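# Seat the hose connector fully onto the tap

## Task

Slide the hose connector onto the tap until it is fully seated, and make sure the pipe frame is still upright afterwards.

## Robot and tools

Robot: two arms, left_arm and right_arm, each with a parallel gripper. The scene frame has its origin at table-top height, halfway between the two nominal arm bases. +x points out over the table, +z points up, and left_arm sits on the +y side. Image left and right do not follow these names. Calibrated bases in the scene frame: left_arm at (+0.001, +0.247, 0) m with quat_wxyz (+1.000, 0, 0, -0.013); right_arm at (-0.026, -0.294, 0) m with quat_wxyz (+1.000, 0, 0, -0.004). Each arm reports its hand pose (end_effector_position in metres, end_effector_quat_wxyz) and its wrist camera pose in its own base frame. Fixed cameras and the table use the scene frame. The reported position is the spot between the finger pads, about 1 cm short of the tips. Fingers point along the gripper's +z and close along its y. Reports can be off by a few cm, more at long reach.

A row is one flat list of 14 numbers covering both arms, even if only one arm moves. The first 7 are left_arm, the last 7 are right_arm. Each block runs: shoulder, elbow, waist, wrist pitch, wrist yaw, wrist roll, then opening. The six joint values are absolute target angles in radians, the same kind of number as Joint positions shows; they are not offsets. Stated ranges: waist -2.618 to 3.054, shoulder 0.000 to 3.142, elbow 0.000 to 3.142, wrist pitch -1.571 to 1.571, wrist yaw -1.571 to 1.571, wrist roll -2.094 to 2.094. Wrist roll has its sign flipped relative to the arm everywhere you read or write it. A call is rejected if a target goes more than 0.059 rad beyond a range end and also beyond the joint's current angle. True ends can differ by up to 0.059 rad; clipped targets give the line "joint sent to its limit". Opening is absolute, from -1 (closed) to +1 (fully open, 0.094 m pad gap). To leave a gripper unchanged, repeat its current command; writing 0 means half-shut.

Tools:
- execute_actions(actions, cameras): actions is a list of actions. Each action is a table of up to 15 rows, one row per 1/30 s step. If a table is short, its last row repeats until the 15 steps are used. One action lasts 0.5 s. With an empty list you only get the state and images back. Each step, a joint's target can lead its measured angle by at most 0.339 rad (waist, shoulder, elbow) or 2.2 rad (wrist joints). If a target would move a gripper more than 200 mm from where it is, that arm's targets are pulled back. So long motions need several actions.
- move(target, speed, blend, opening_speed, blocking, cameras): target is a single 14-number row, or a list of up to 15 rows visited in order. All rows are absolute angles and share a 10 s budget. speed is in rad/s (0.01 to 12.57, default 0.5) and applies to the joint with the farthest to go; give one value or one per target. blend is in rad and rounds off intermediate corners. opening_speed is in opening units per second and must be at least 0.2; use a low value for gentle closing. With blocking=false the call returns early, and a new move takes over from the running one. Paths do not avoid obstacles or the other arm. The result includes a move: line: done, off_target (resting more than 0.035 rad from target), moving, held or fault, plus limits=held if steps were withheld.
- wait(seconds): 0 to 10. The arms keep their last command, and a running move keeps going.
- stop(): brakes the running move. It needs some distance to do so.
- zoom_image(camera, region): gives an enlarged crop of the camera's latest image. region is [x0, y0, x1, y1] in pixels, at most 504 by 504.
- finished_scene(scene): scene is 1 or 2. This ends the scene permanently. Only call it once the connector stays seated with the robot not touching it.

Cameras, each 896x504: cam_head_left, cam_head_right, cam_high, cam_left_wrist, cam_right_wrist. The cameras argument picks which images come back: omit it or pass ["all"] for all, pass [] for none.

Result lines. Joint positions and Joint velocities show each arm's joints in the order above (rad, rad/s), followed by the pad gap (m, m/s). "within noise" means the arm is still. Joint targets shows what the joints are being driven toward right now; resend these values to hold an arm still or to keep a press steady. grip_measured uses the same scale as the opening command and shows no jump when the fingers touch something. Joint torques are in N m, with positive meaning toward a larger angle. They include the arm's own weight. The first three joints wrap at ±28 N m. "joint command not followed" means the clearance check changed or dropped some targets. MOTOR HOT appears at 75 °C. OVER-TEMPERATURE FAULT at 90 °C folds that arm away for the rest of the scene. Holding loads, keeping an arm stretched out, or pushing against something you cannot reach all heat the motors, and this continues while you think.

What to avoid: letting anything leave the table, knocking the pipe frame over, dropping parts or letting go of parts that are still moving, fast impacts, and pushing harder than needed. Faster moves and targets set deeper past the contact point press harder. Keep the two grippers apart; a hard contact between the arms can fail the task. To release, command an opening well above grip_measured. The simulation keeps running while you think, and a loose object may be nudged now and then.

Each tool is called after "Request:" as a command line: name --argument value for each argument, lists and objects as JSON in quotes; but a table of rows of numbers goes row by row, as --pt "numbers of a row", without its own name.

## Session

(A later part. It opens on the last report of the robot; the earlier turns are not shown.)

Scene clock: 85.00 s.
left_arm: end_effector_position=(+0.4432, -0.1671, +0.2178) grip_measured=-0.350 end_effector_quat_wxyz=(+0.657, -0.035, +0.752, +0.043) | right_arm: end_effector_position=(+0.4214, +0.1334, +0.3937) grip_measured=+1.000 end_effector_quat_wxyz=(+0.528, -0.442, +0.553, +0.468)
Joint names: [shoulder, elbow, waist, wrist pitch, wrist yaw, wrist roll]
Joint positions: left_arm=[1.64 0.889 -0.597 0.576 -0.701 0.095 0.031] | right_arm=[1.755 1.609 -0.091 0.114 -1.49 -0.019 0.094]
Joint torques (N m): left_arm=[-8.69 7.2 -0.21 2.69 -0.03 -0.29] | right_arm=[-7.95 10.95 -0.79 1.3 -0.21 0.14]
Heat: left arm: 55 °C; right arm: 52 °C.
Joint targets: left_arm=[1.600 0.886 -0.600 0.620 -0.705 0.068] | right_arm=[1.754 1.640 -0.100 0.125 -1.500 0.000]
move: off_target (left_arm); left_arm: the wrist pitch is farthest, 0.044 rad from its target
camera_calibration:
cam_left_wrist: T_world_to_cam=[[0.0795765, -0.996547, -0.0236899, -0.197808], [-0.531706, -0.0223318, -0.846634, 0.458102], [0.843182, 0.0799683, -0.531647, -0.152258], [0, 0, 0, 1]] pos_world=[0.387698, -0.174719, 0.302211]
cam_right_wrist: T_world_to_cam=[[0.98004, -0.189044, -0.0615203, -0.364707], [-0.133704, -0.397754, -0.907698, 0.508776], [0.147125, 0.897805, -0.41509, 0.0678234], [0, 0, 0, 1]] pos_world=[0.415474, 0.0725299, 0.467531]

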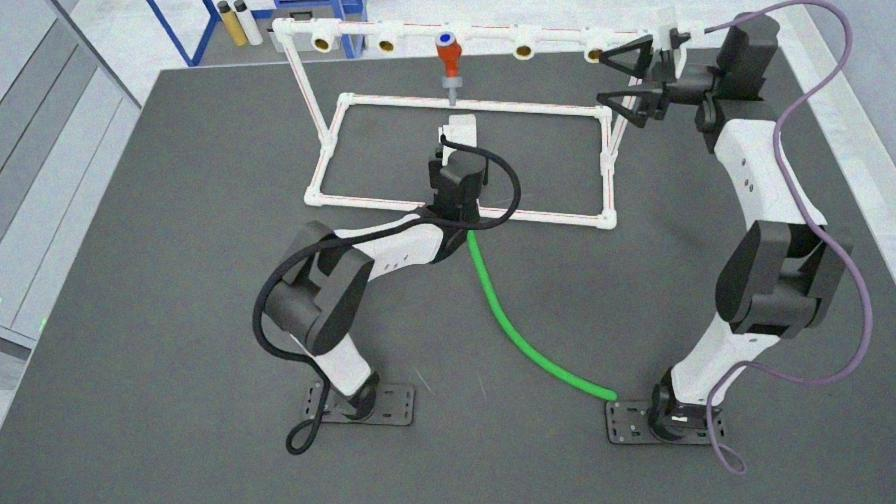

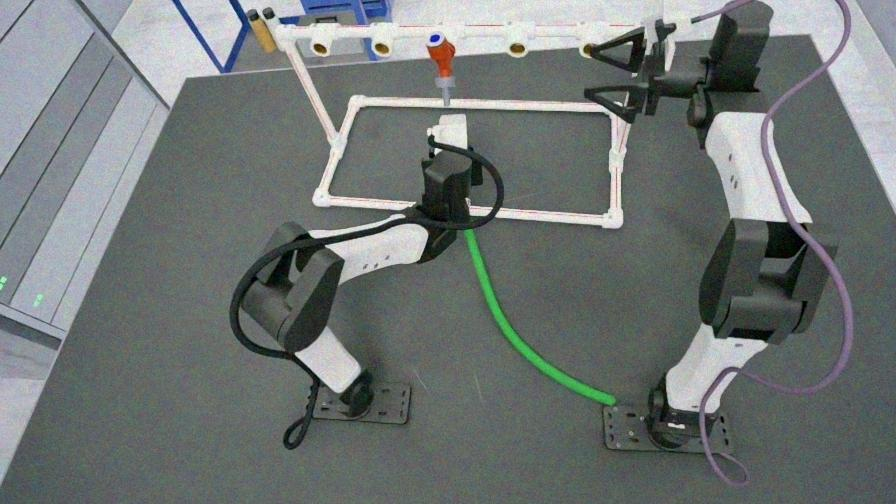

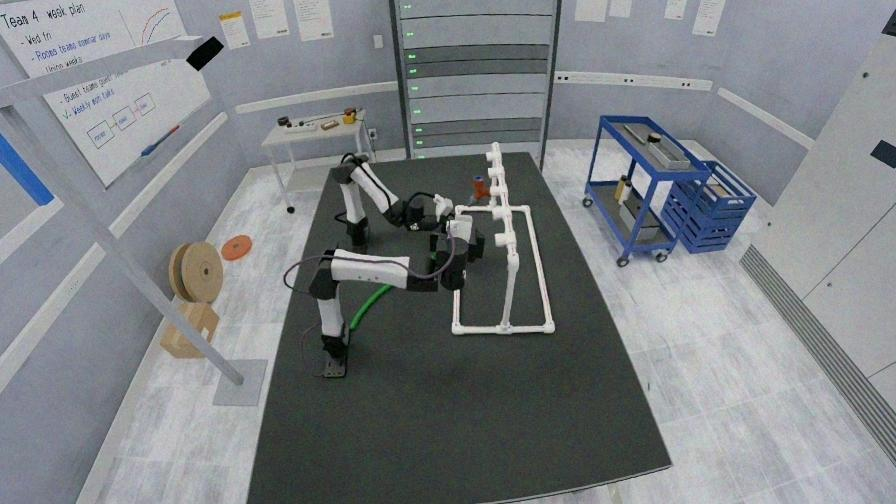

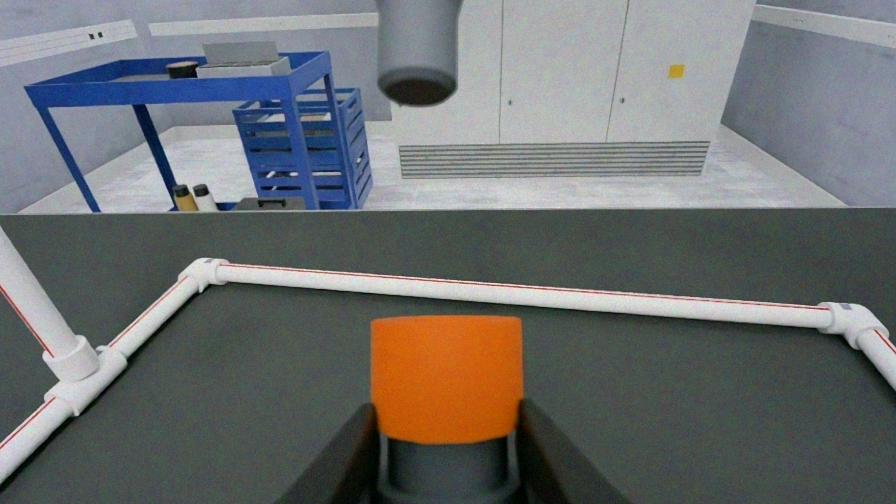

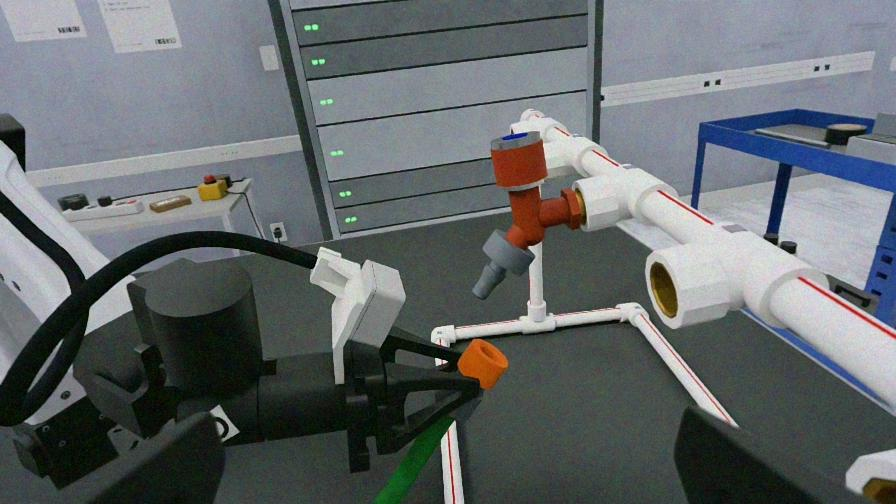

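Request:
move --target '[1.503,0.962,-0.613,0.443,-0.727,0.07,-0.5,1.754,1.64,-0.1,0.125,-1.5,0,1]' --speed 0.25 --cameras '["cam_left_wrist","cam_right_wrist","cam_head_left"]'

Request:
zoom_image --camera "cam_right_wrist" --region '[350, 180, 590, 440]'

Request:
zoom_image --camera "cam_left_wrist" --region '[330, 0, 570, 250]'

Scene clock: 99.90 s.
left_arm: end_effector_position=(+0.4317, -0.1614, +0.2520) grip_measured=-0.350 end_effector_quat_wxyz=(+0.657, -0.035, +0.751, +0.050) | right_arm: end_effector_position=(+0.4214, +0.1334, +0.3937) grip_measured=+1.000 end_effector_quat_wxyz=(+0.528, -0.442, +0.553, +0.468)
Joint names: [shoulder, elbow, waist, wrist pitch, wrist yaw, wrist roll]
Joint positions: left_arm=[1.537 0.932 -0.606 0.429 -0.721 0.087 0.031] | right_arm=[1.755 1.609 -0.091 0.114 -1.49 -0.019 0.094]
Joint torques (N m): left_arm=[-7.73 10.61 -0.62 2.34 -0.06 -0.2] | right_arm=[-7.97 10.93 -0.79 1.29 -0.22 0.14]
Heat: left arm: 56 °C; right arm: 53 °C.
Joint targets: left_arm=[1.503 0.962 -0.613 0.443 -0.727 0.070] | right_arm=[1.754 1.640 -0.100 0.125 -1.500 0.000]
move: done
camera_calibration:
cam_left_wrist: T_world_to_cam=[[0.0885494, -0.995477, -0.0344261, -0.191351], [-0.531149, -0.0179522, -0.847088, 0.481695], [0.842639, 0.0932945, -0.530336, -0.122829], [0, 0, 0, 1]] pos_world=[0.376296, -0.170379, 0.33631]
cam_right_wrist: T_world_to_cam=[[0.98004, -0.189044, -0.0615203, -0.364707], [-0.133704, -0.397754, -0.907698, 0.508776], [0.147125, 0.897805, -0.41509, 0.0678234], [0, 0, 0, 1]] pos_world=[0.415474, 0.0725299, 0.467531]
Images, in order (width x height): cam_head_left 896x504, cam_left_wrist 896x504, cam_right_wrist 896x504.

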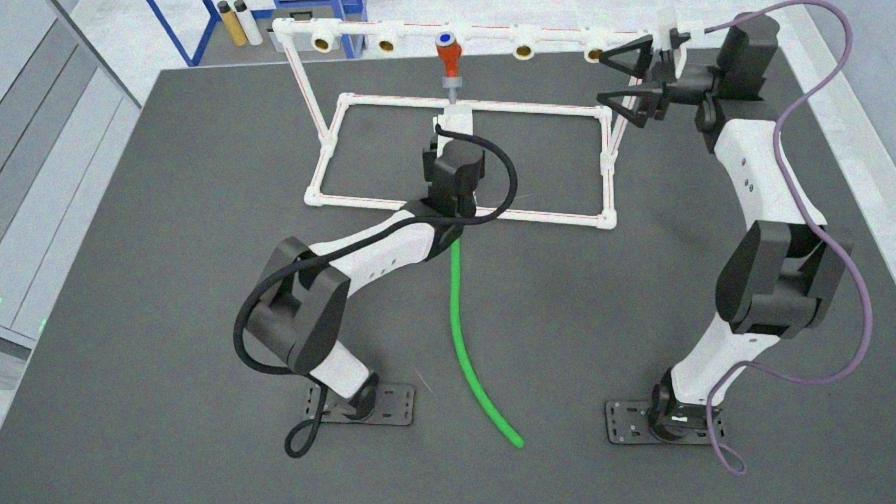

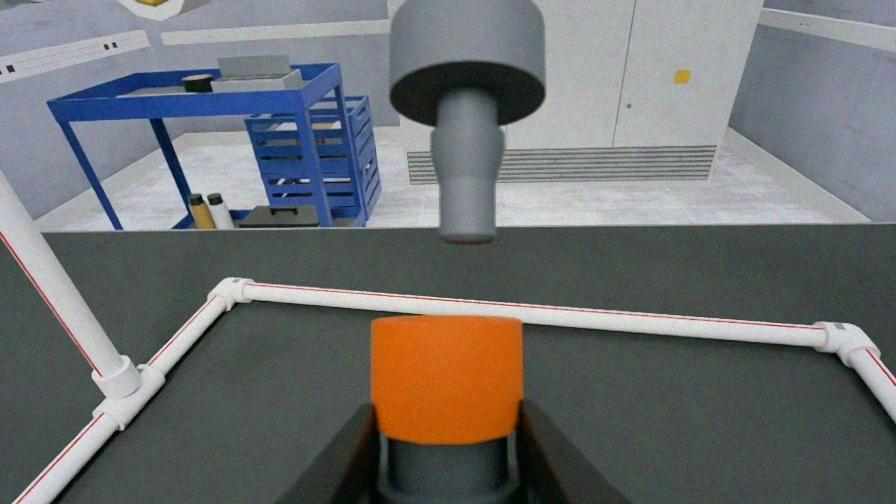

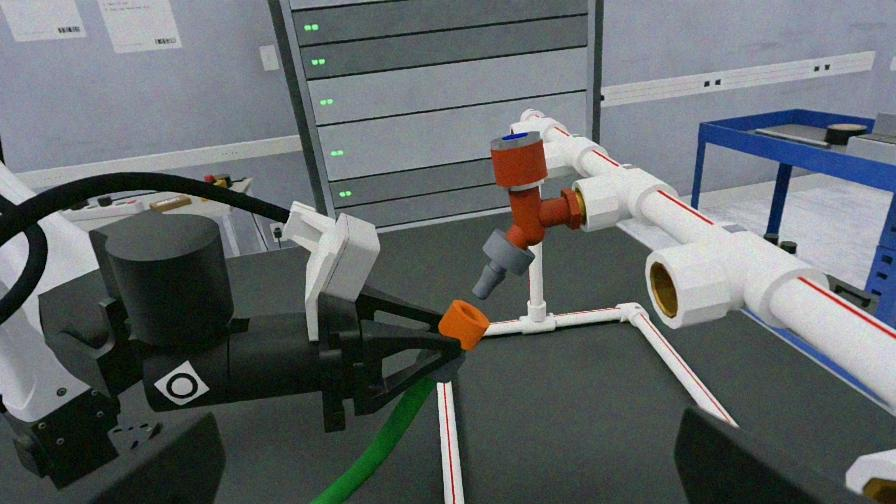

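Scaled by 1.938 from the camera's 896x504 image, which has a finer 1280x720 frame.

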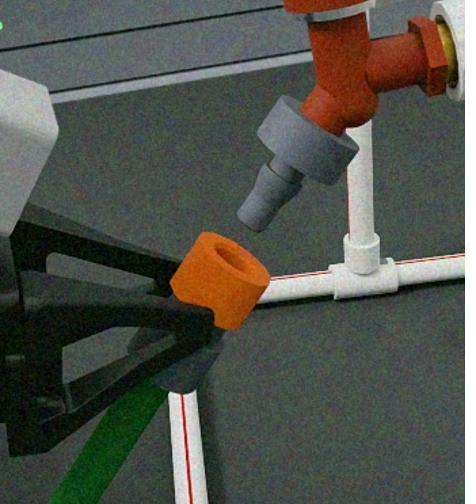

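Scaled by 2.016 from the camera's 896x504 image, which has a finer 1280x720 frame.

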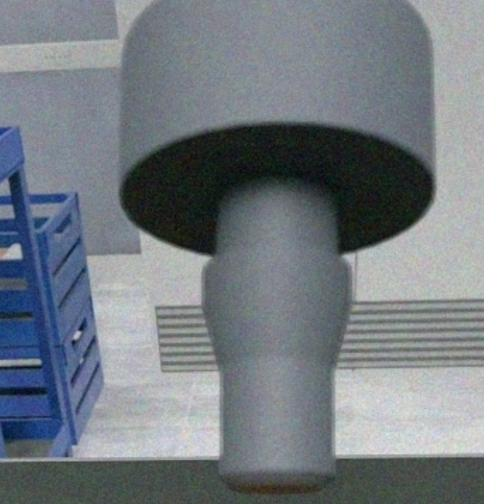

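Request:
zoom_image --camera "cam_left_wrist" --region '[330, 290, 570, 504]'

Request:
zoom_image --camera "cam_right_wrist" --region '[420, 220, 550, 360]'

Scaled by 2.100 from the camera's 896x504 image, which has a finer 1280x720 frame.

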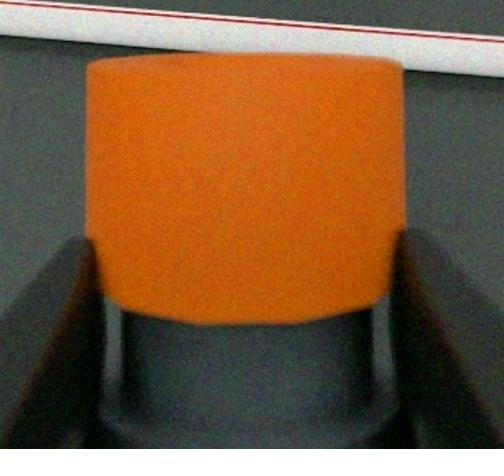

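Scaled by 3.600 from the camera's 896x504 image, which has a finer 1280x720 frame.

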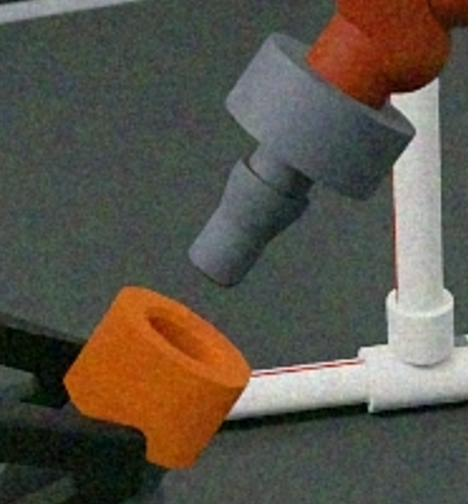

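Request:
move --target '[1.550,1.039,-0.599,0.381,-0.725,0.07,-0.5,1.754,1.64,-0.1,0.125,-1.5,0,1]' --speed 0.12 --cameras '["cam_left_wrist","cam_right_wrist","cam_head_left"]'

Request:
zoom_image --camera "cam_right_wrist" --region '[420, 220, 550, 360]'

Request:
zoom_image --camera "cam_left_wrist" --region '[330, 100, 570, 350]'

Scene clock: 122.57 s.
left_arm: end_effector_position=(+0.4368, -0.1649, +0.2708) grip_measured=-0.350 end_effector_quat_wxyz=(+0.659, -0.036, +0.749, +0.048) | right_arm: end_effector_position=(+0.4214, +0.1334, +0.3937) grip_measured=+1.000 end_effector_quat_wxyz=(+0.528, -0.442, +0.553, +0.468)
Joint names: [shoulder, elbow, waist, wrist pitch, wrist yaw, wrist roll]
Joint positions: left_arm=[1.537 1.005 -0.606 0.364 -0.721 0.087 0.031] | right_arm=[1.755 1.609 -0.091 0.114 -1.49 -0.019 0.094]
Joint torques (N m): left_arm=[-4.14 11.15 0.66 2.35 -0.04 -0.21] | right_arm=[-7.94 10.96 -0.79 1.29 -0.22 0.14]
Heat: left arm: 63 °C; right arm: 54 °C.
Joint targets: left_arm=[1.550 1.039 -0.599 0.381 -0.725 0.070] | right_arm=[1.754 1.640 -0.100 0.125 -1.500 0.000]
move: done
camera_calibration:
cam_left_wrist: T_world_to_cam=[[0.0886752, -0.995602, -0.030228, -0.195855], [-0.526127, -0.0210488, -0.850146, 0.498361], [0.84577, 0.0912907, -0.525679, -0.119785], [0, 0, 0, 1]] pos_world=[0.380879, -0.173568, 0.354791]
cam_right_wrist: T_world_to_cam=[[0.98004, -0.189044, -0.0615203, -0.364707], [-0.133704, -0.397754, -0.907698, 0.508776], [0.147125, 0.897805, -0.41509, 0.0678234], [0, 0, 0, 1]] pos_world=[0.415474, 0.0725299, 0.467531]
Images, in order (width x height): cam_head_left 896x504, cam_left_wrist 896x504, cam_right_wrist 896x504.

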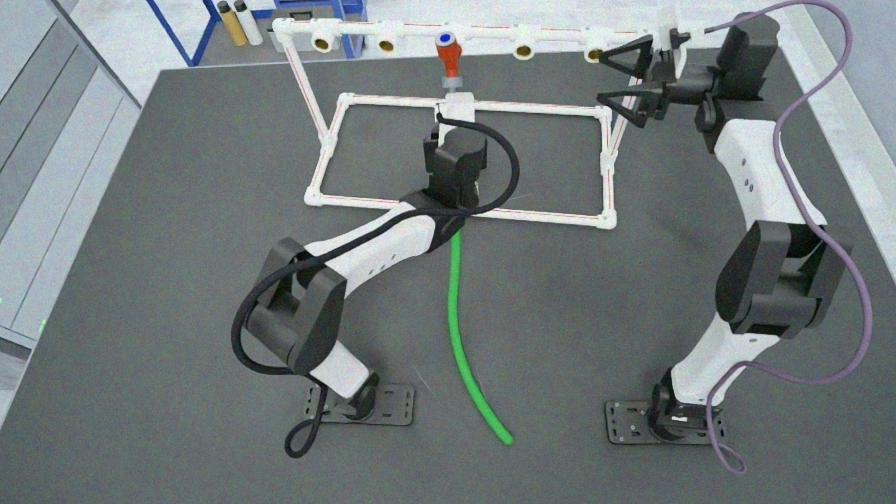

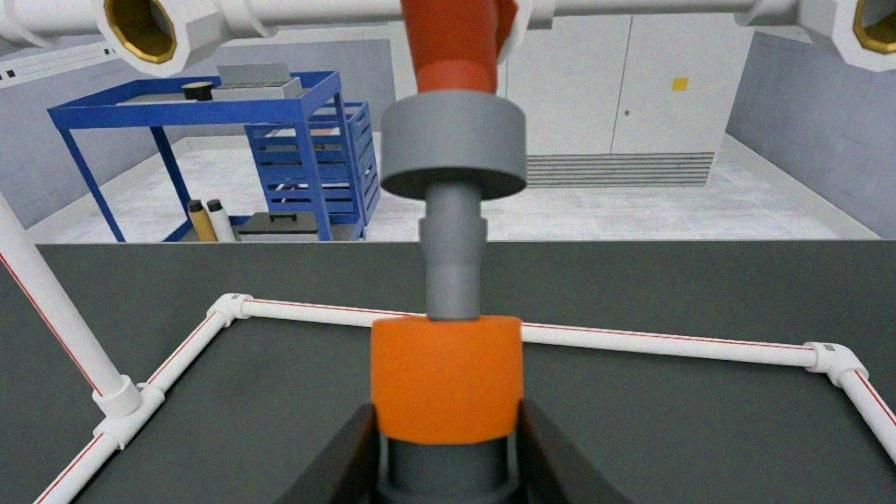

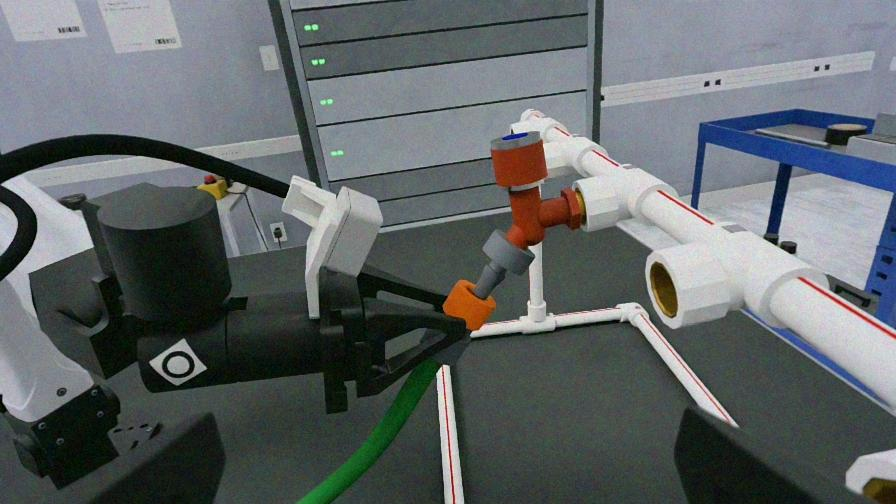

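Scaled by 3.600 from the camera's 896x504 image, which has a finer 1280x720 frame.

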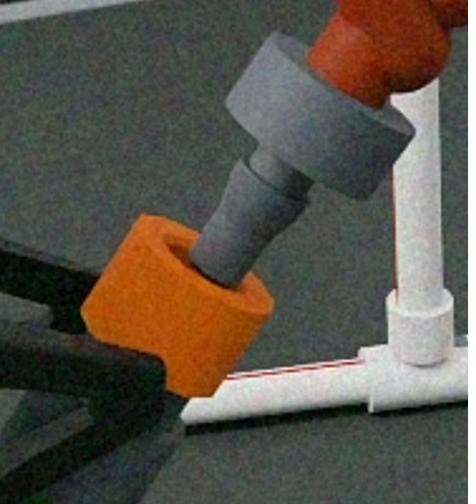

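Scaled by 2.016 from the camera's 896x504 image, which has a finer 1280x720 frame.

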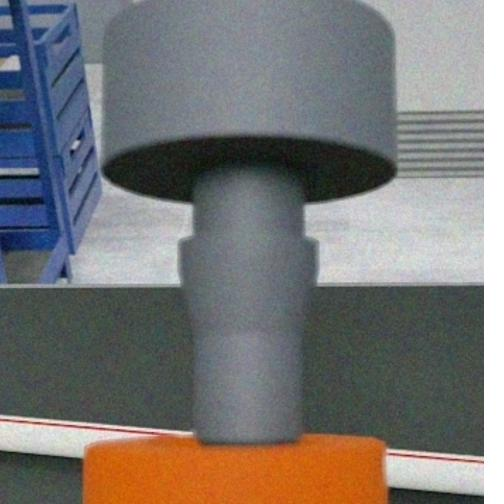

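Request:
move --target '[1.572,1.093,-0.586,0.352,-0.700,0.07,-0.5,1.754,1.64,-0.1,0.125,-1.5,0,1]' --speed 0.08 --cameras '["cam_left_wrist","cam_right_wrist"]'

Request:
zoom_image --camera "cam_right_wrist" --region '[420, 220, 550, 360]'

Request:
zoom_image --camera "cam_left_wrist" --region '[330, 100, 570, 350]'

Scene clock: 132.67 s.
left_arm: end_effector_position=(+0.4458, -0.1638, +0.2775) grip_measured=-0.350 end_effector_quat_wxyz=(+0.658, -0.040, +0.750, +0.053) | right_arm: end_effector_position=(+0.4214, +0.1334, +0.3937) grip_measured=+1.000 end_effector_quat_wxyz=(+0.528, -0.442, +0.553, +0.468)
Joint names: [shoulder, elbow, waist, wrist pitch, wrist yaw, wrist roll]
Joint positions: left_arm=[1.561 1.057 -0.593 0.333 -0.719 0.086 0.031] | right_arm=[1.755 1.609 -0.091 0.114 -1.49 -0.019 0.094]
Joint torques (N m): left_arm=[-4.53 11.3 0.54 2.4 0.25 -0.2] | right_arm=[-7.97 10.95 -0.8 1.3 -0.21 0.14]
Heat: left arm: 65 °C; right arm: 54 °C.
Joint targets: left_arm=[1.572 1.093 -0.586 0.352 -0.700 0.070] | right_arm=[1.754 1.640 -0.100 0.125 -1.500 0.000]
move: off_target (left_arm); left_arm: the elbow is farthest, 0.036 rad from its target
camera_calibration:
cam_left_wrist: T_world_to_cam=[[0.0999477, -0.994481, -0.0319058, -0.199814], [-0.527526, -0.0257745, -0.849148, 0.508415], [0.843639, 0.101702, -0.52719, -0.120918], [0, 0, 0, 1]] pos_world=[0.390184, -0.173309, 0.361597]
cam_right_wrist: T_world_to_cam=[[0.98004, -0.189044, -0.0615203, -0.364707], [-0.133704, -0.397754, -0.907698, 0.508776], [0.147125, 0.897805, -0.41509, 0.0678234], [0, 0, 0, 1]] pos_world=[0.415474, 0.0725299, 0.467531]
Images, in order (width x height): cam_left_wrist 896x504, cam_right_wrist 896x504.

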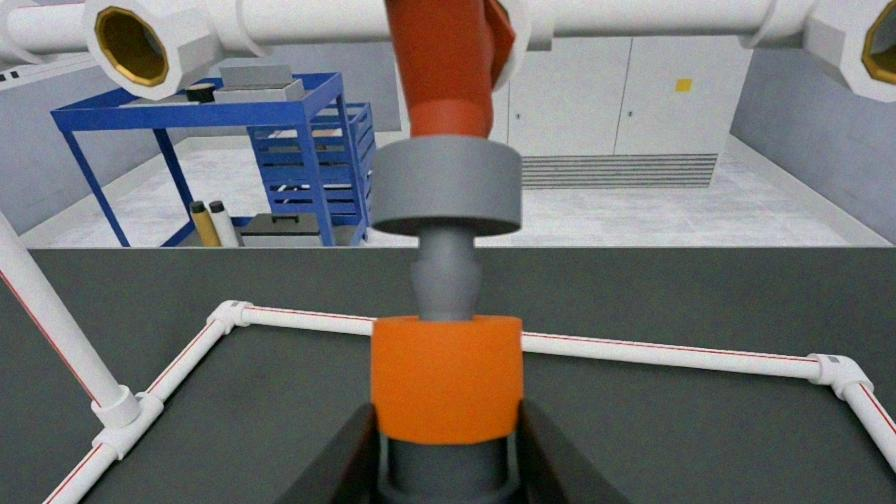

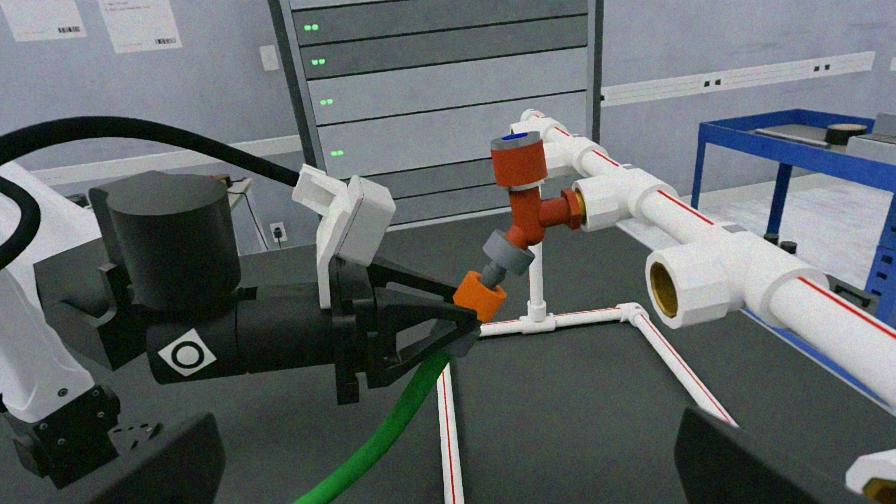

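Scaled by 3.600 from the camera's 896x504 image, which has a finer 1280x720 frame.

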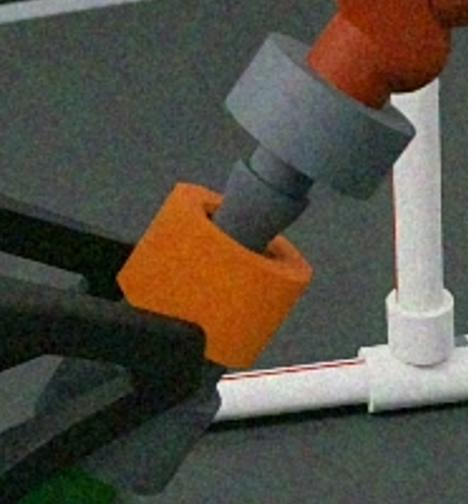

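Scaled by 2.016 from the camera's 896x504 image, which has a finer 1280x720 frame.

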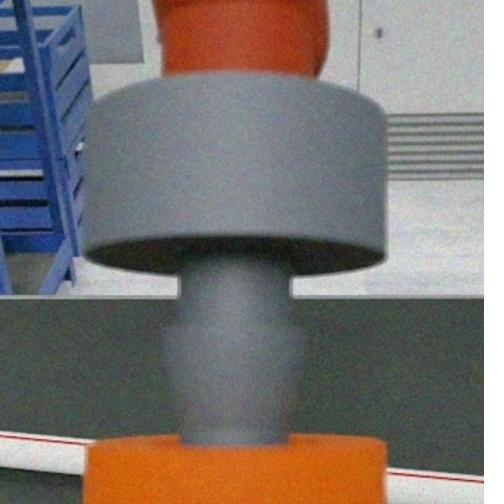

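Request:
move --pt "1.572 1.093 -0.586 0.352 -0.700 0.07 -0.5 1.5 1.3 -0.05 -0.3 -0.8 0.3 1" --pt "1.572 1.093 -0.586 0.352 -0.700 0.07 -0.5 1.7165 1.53 0.4745 -1.2475 0 1.0 1" --pt "1.572 1.093 -0.586 0.352 -0.700 0.07 -0.5 2.305 2.215 0.4745 -1.346 0 1.0 1" --speed 0.8

Scene clock: 149.07 s.
left_arm: end_effector_position=(+0.4489, -0.1598, +0.2765) grip_measured=-0.350 end_effector_quat_wxyz=(+0.657, -0.041, +0.750, +0.058) | right_arm: end_effector_position=(+0.4138, +0.2195, +0.0998) grip_measured=+1.000 end_effector_quat_wxyz=(-0.048, +0.688, -0.724, +0.009)
Joint names: [shoulder, elbow, waist, wrist pitch, wrist yaw, wrist roll]
Joint positions: left_arm=[1.567 1.062 -0.581 0.332 -0.717 0.08 0.031] | right_arm=[2.293 2.184 0.484 -1.365 -0.01 1.036 0.094]
Joint torques (N m): left_arm=[-4.94 10.86 -0.42 2.4 0.22 -0.13] | right_arm=[-9.95 9.98 -0.91 0.55 0.02 -0.47]
Heat: left arm: 65 °C; right arm: 54 °C.
Joint targets: left_arm=[1.572 1.093 -0.586 0.352 -0.700 0.070] | right_arm=[2.305 2.215 0.475 -1.346 0.000 1.000]
move: off_target (right_arm); right_arm: the wrist roll is farthest, 0.036 rad from its target
camera_calibration:
cam_left_wrist: T_world_to_cam=[[0.1089, -0.993261, -0.0396737, -0.197764], [-0.530264, -0.0242868, -0.847484, 0.510266], [0.840809, 0.113329, -0.529335, -0.120696], [0, 0, 0, 1]] pos_world=[0.393595, -0.17036, 0.360708]
cam_right_wrist: T_world_to_cam=[[0.993384, -0.0633021, 0.0958164, -0.407924], [-0.0936417, -0.929491, 0.35676, 0.249156], [0.0664768, -0.363372, -0.929269, 0.231105], [0, 0, 0, 1]] pos_world=[0.413193, 0.289743, 0.164955]

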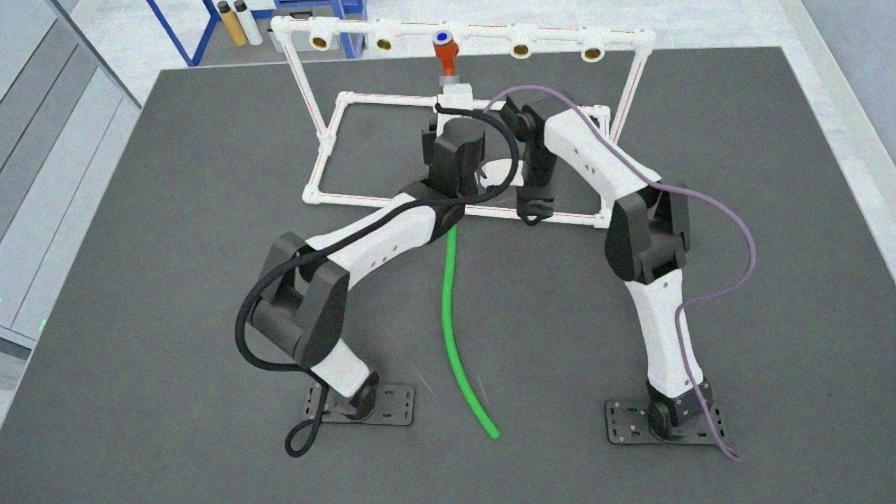

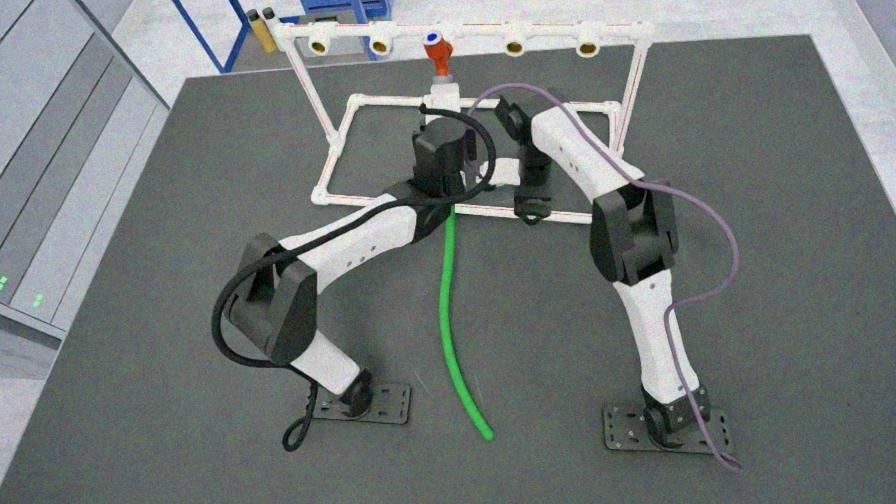

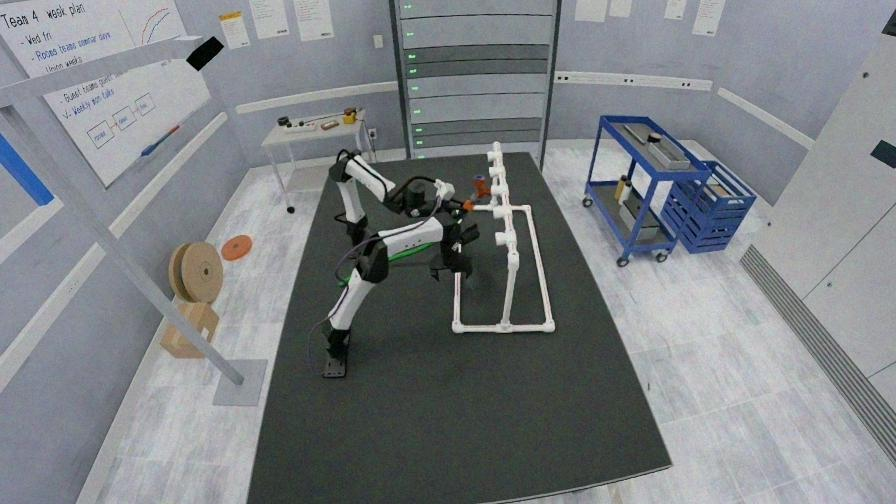

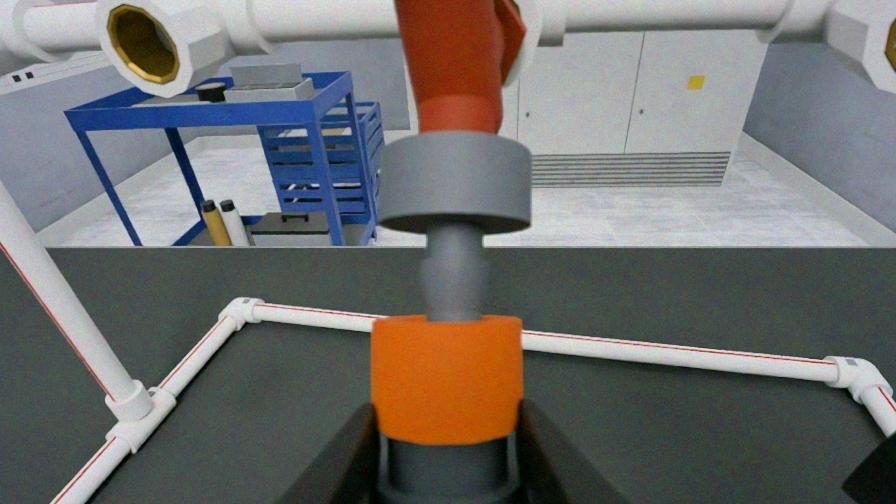

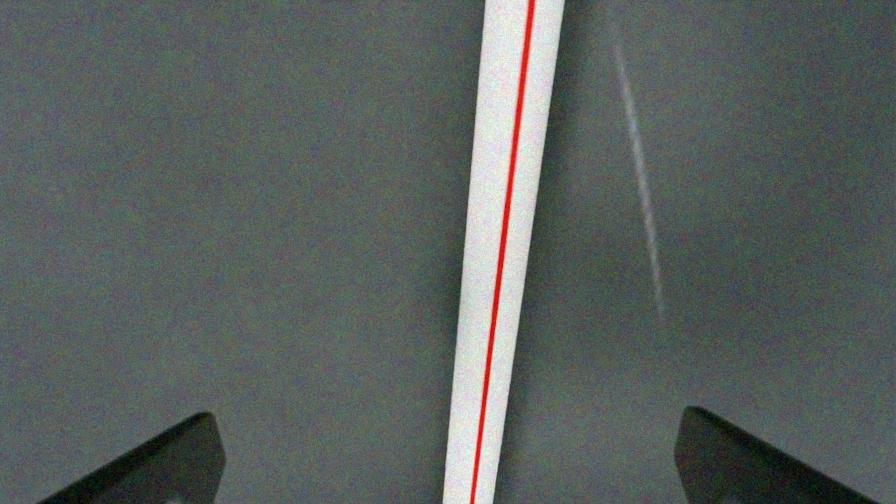

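Request:
move --target '[1.572,1.093,-0.586,0.352,-0.700,0.07,-0.5,2.368,2.075,0.455,-1.145,0,0.945,1]' --speed 0.3 --cameras '["cam_right_wrist","cam_left_wrist"]'

Scene clock: 159.57 s.
left_arm: end_effector_position=(+0.4489, -0.1598, +0.2765) grip_measured=-0.350 end_effector_quat_wxyz=(+0.657, -0.041, +0.750, +0.058) | right_arm: end_effector_position=(+0.4377, +0.2197, +0.0427) grip_measured=+1.000 end_effector_quat_wxyz=(+0.059, -0.655, +0.753, -0.012)
Joint names: [shoulder, elbow, waist, wrist pitch, wrist yaw, wrist roll]
Joint positions: left_arm=[1.567 1.062 -0.581 0.332 -0.717 0.08 0.031] | right_arm=[2.364 2.077 0.463 -1.163 -0.006 0.968 0.094]
Joint torques (N m): left_arm=[-5.03 10.89 -0.44 2.4 0.2 -0.13] | right_arm=[-11.11 6.74 -0.77 0.58 -0.03 -0.33]
Heat: left arm: 67 °C; right arm: 56 °C.
Joint targets: left_arm=[1.572 1.093 -0.586 0.352 -0.700 0.070] | right_arm=[2.368 2.075 0.455 -1.145 0.000 0.945]
move: done
camera_calibration:
cam_left_wrist: T_world_to_cam=[[0.1089, -0.993261, -0.0396737, -0.197764], [-0.530264, -0.0242868, -0.847484, 0.510266], [0.840809, 0.113329, -0.529335, -0.120696], [0, 0, 0, 1]] pos_world=[0.393595, -0.17036, 0.360708]
cam_right_wrist: T_world_to_cam=[[0.981753, -0.152696, 0.113337, -0.402165], [-0.182804, -0.922015, 0.341279, 0.309997], [0.0523867, -0.355771, -0.933104, 0.181321], [0, 0, 0, 1]] pos_world=[0.441996, 0.288921, 0.108976]
Images, in order (width x height): cam_left_wrist 896x504, cam_right_wrist 896x504.

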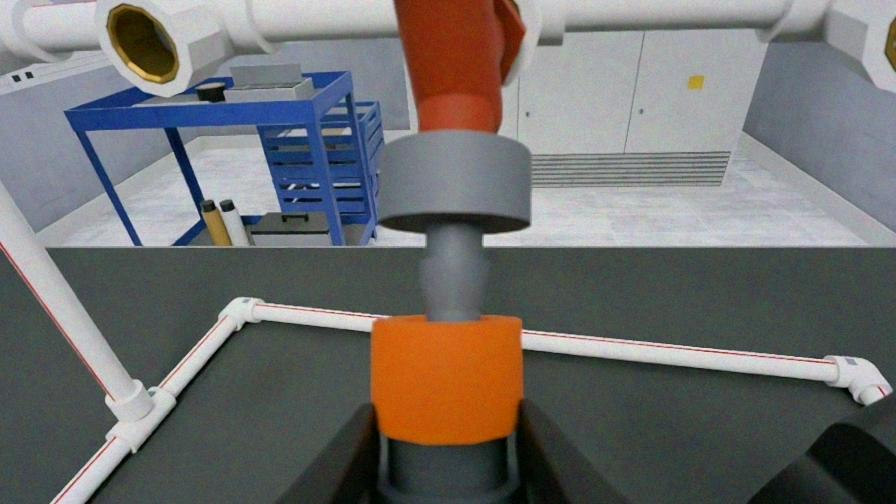

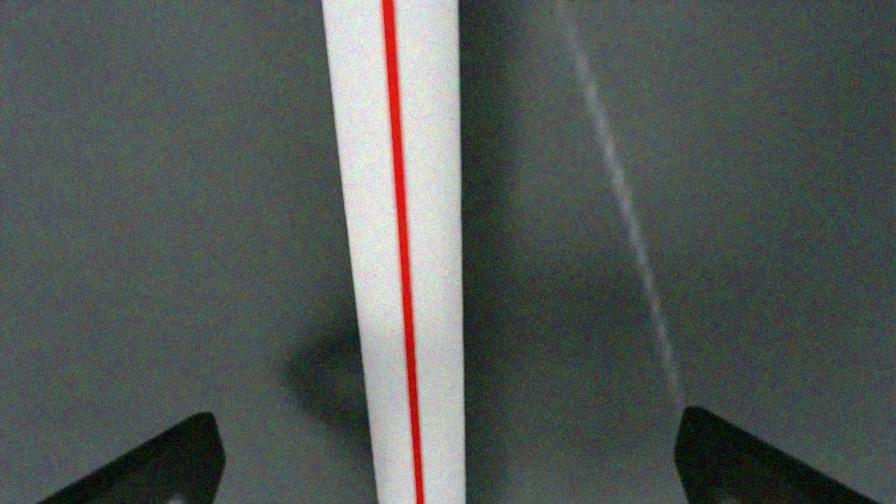

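Request:
move --target '[1.572,1.093,-0.586,0.352,-0.700,0.07,-0.5,2.318,1.985,0.478,-1.07,0,0.972,1]' --speed 0.15 --cameras '["cam_right_wrist","cam_head_right"]'

Scene clock: 168.40 s.
left_arm: end_effector_position=(+0.4489, -0.1598, +0.2765) grip_measured=-0.350 end_effector_quat_wxyz=(+0.657, -0.041, +0.750, +0.058) | right_arm: end_effector_position=(+0.4316, +0.2207, +0.0250) grip_measured=+1.000 end_effector_quat_wxyz=(+0.055, -0.658, +0.751, -0.012)
Joint names: [shoulder, elbow, waist, wrist pitch, wrist yaw, wrist roll]
Joint positions: left_arm=[1.567 1.062 -0.581 0.332 -0.717 0.08 0.031] | right_arm=[2.356 1.994 0.471 -1.095 -0.004 0.968 0.094]
Joint torques (N m): left_arm=[-5.03 10.91 -0.42 2.41 0.21 -0.13] | right_arm=[-14.69 5.97 0.58 0.63 -0.04 -0.04]
Heat: left arm: 68 °C; right arm: 56 °C.
Joint targets: left_arm=[1.572 1.093 -0.586 0.352 -0.700 0.070] | right_arm=[2.318 1.985 0.478 -1.070 0.000 0.972]
move: off_target (right_arm); right_arm: the shoulder is farthest, 0.038 rad from its target
camera_calibration:
cam_right_wrist: T_world_to_cam=[[0.983636, -0.144407, 0.107738, -0.396513], [-0.17332, -0.921733, 0.346941, 0.311597], [0.0492052, -0.359936, -0.931678, 0.167713], [0, 0, 0, 1]] pos_world=[0.435778, 0.290316, 0.0908688]
Images, in order (width x height): cam_head_right 896x504, cam_right_wrist 896x504.

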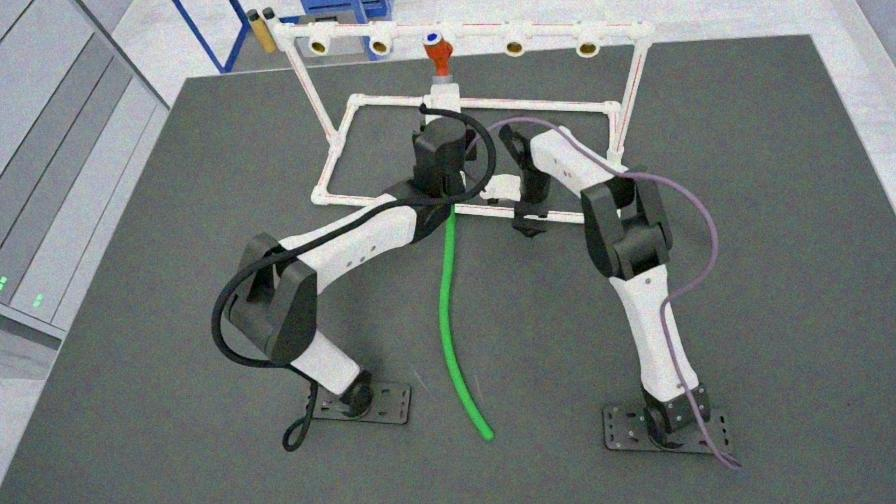

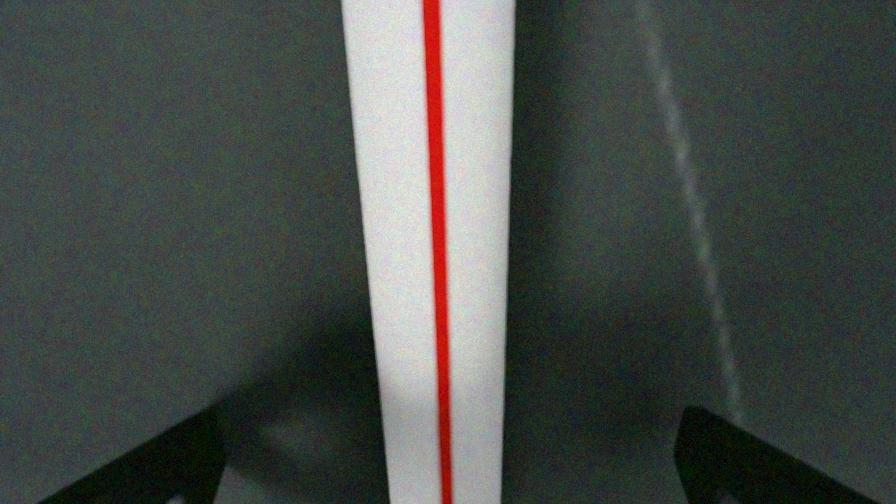

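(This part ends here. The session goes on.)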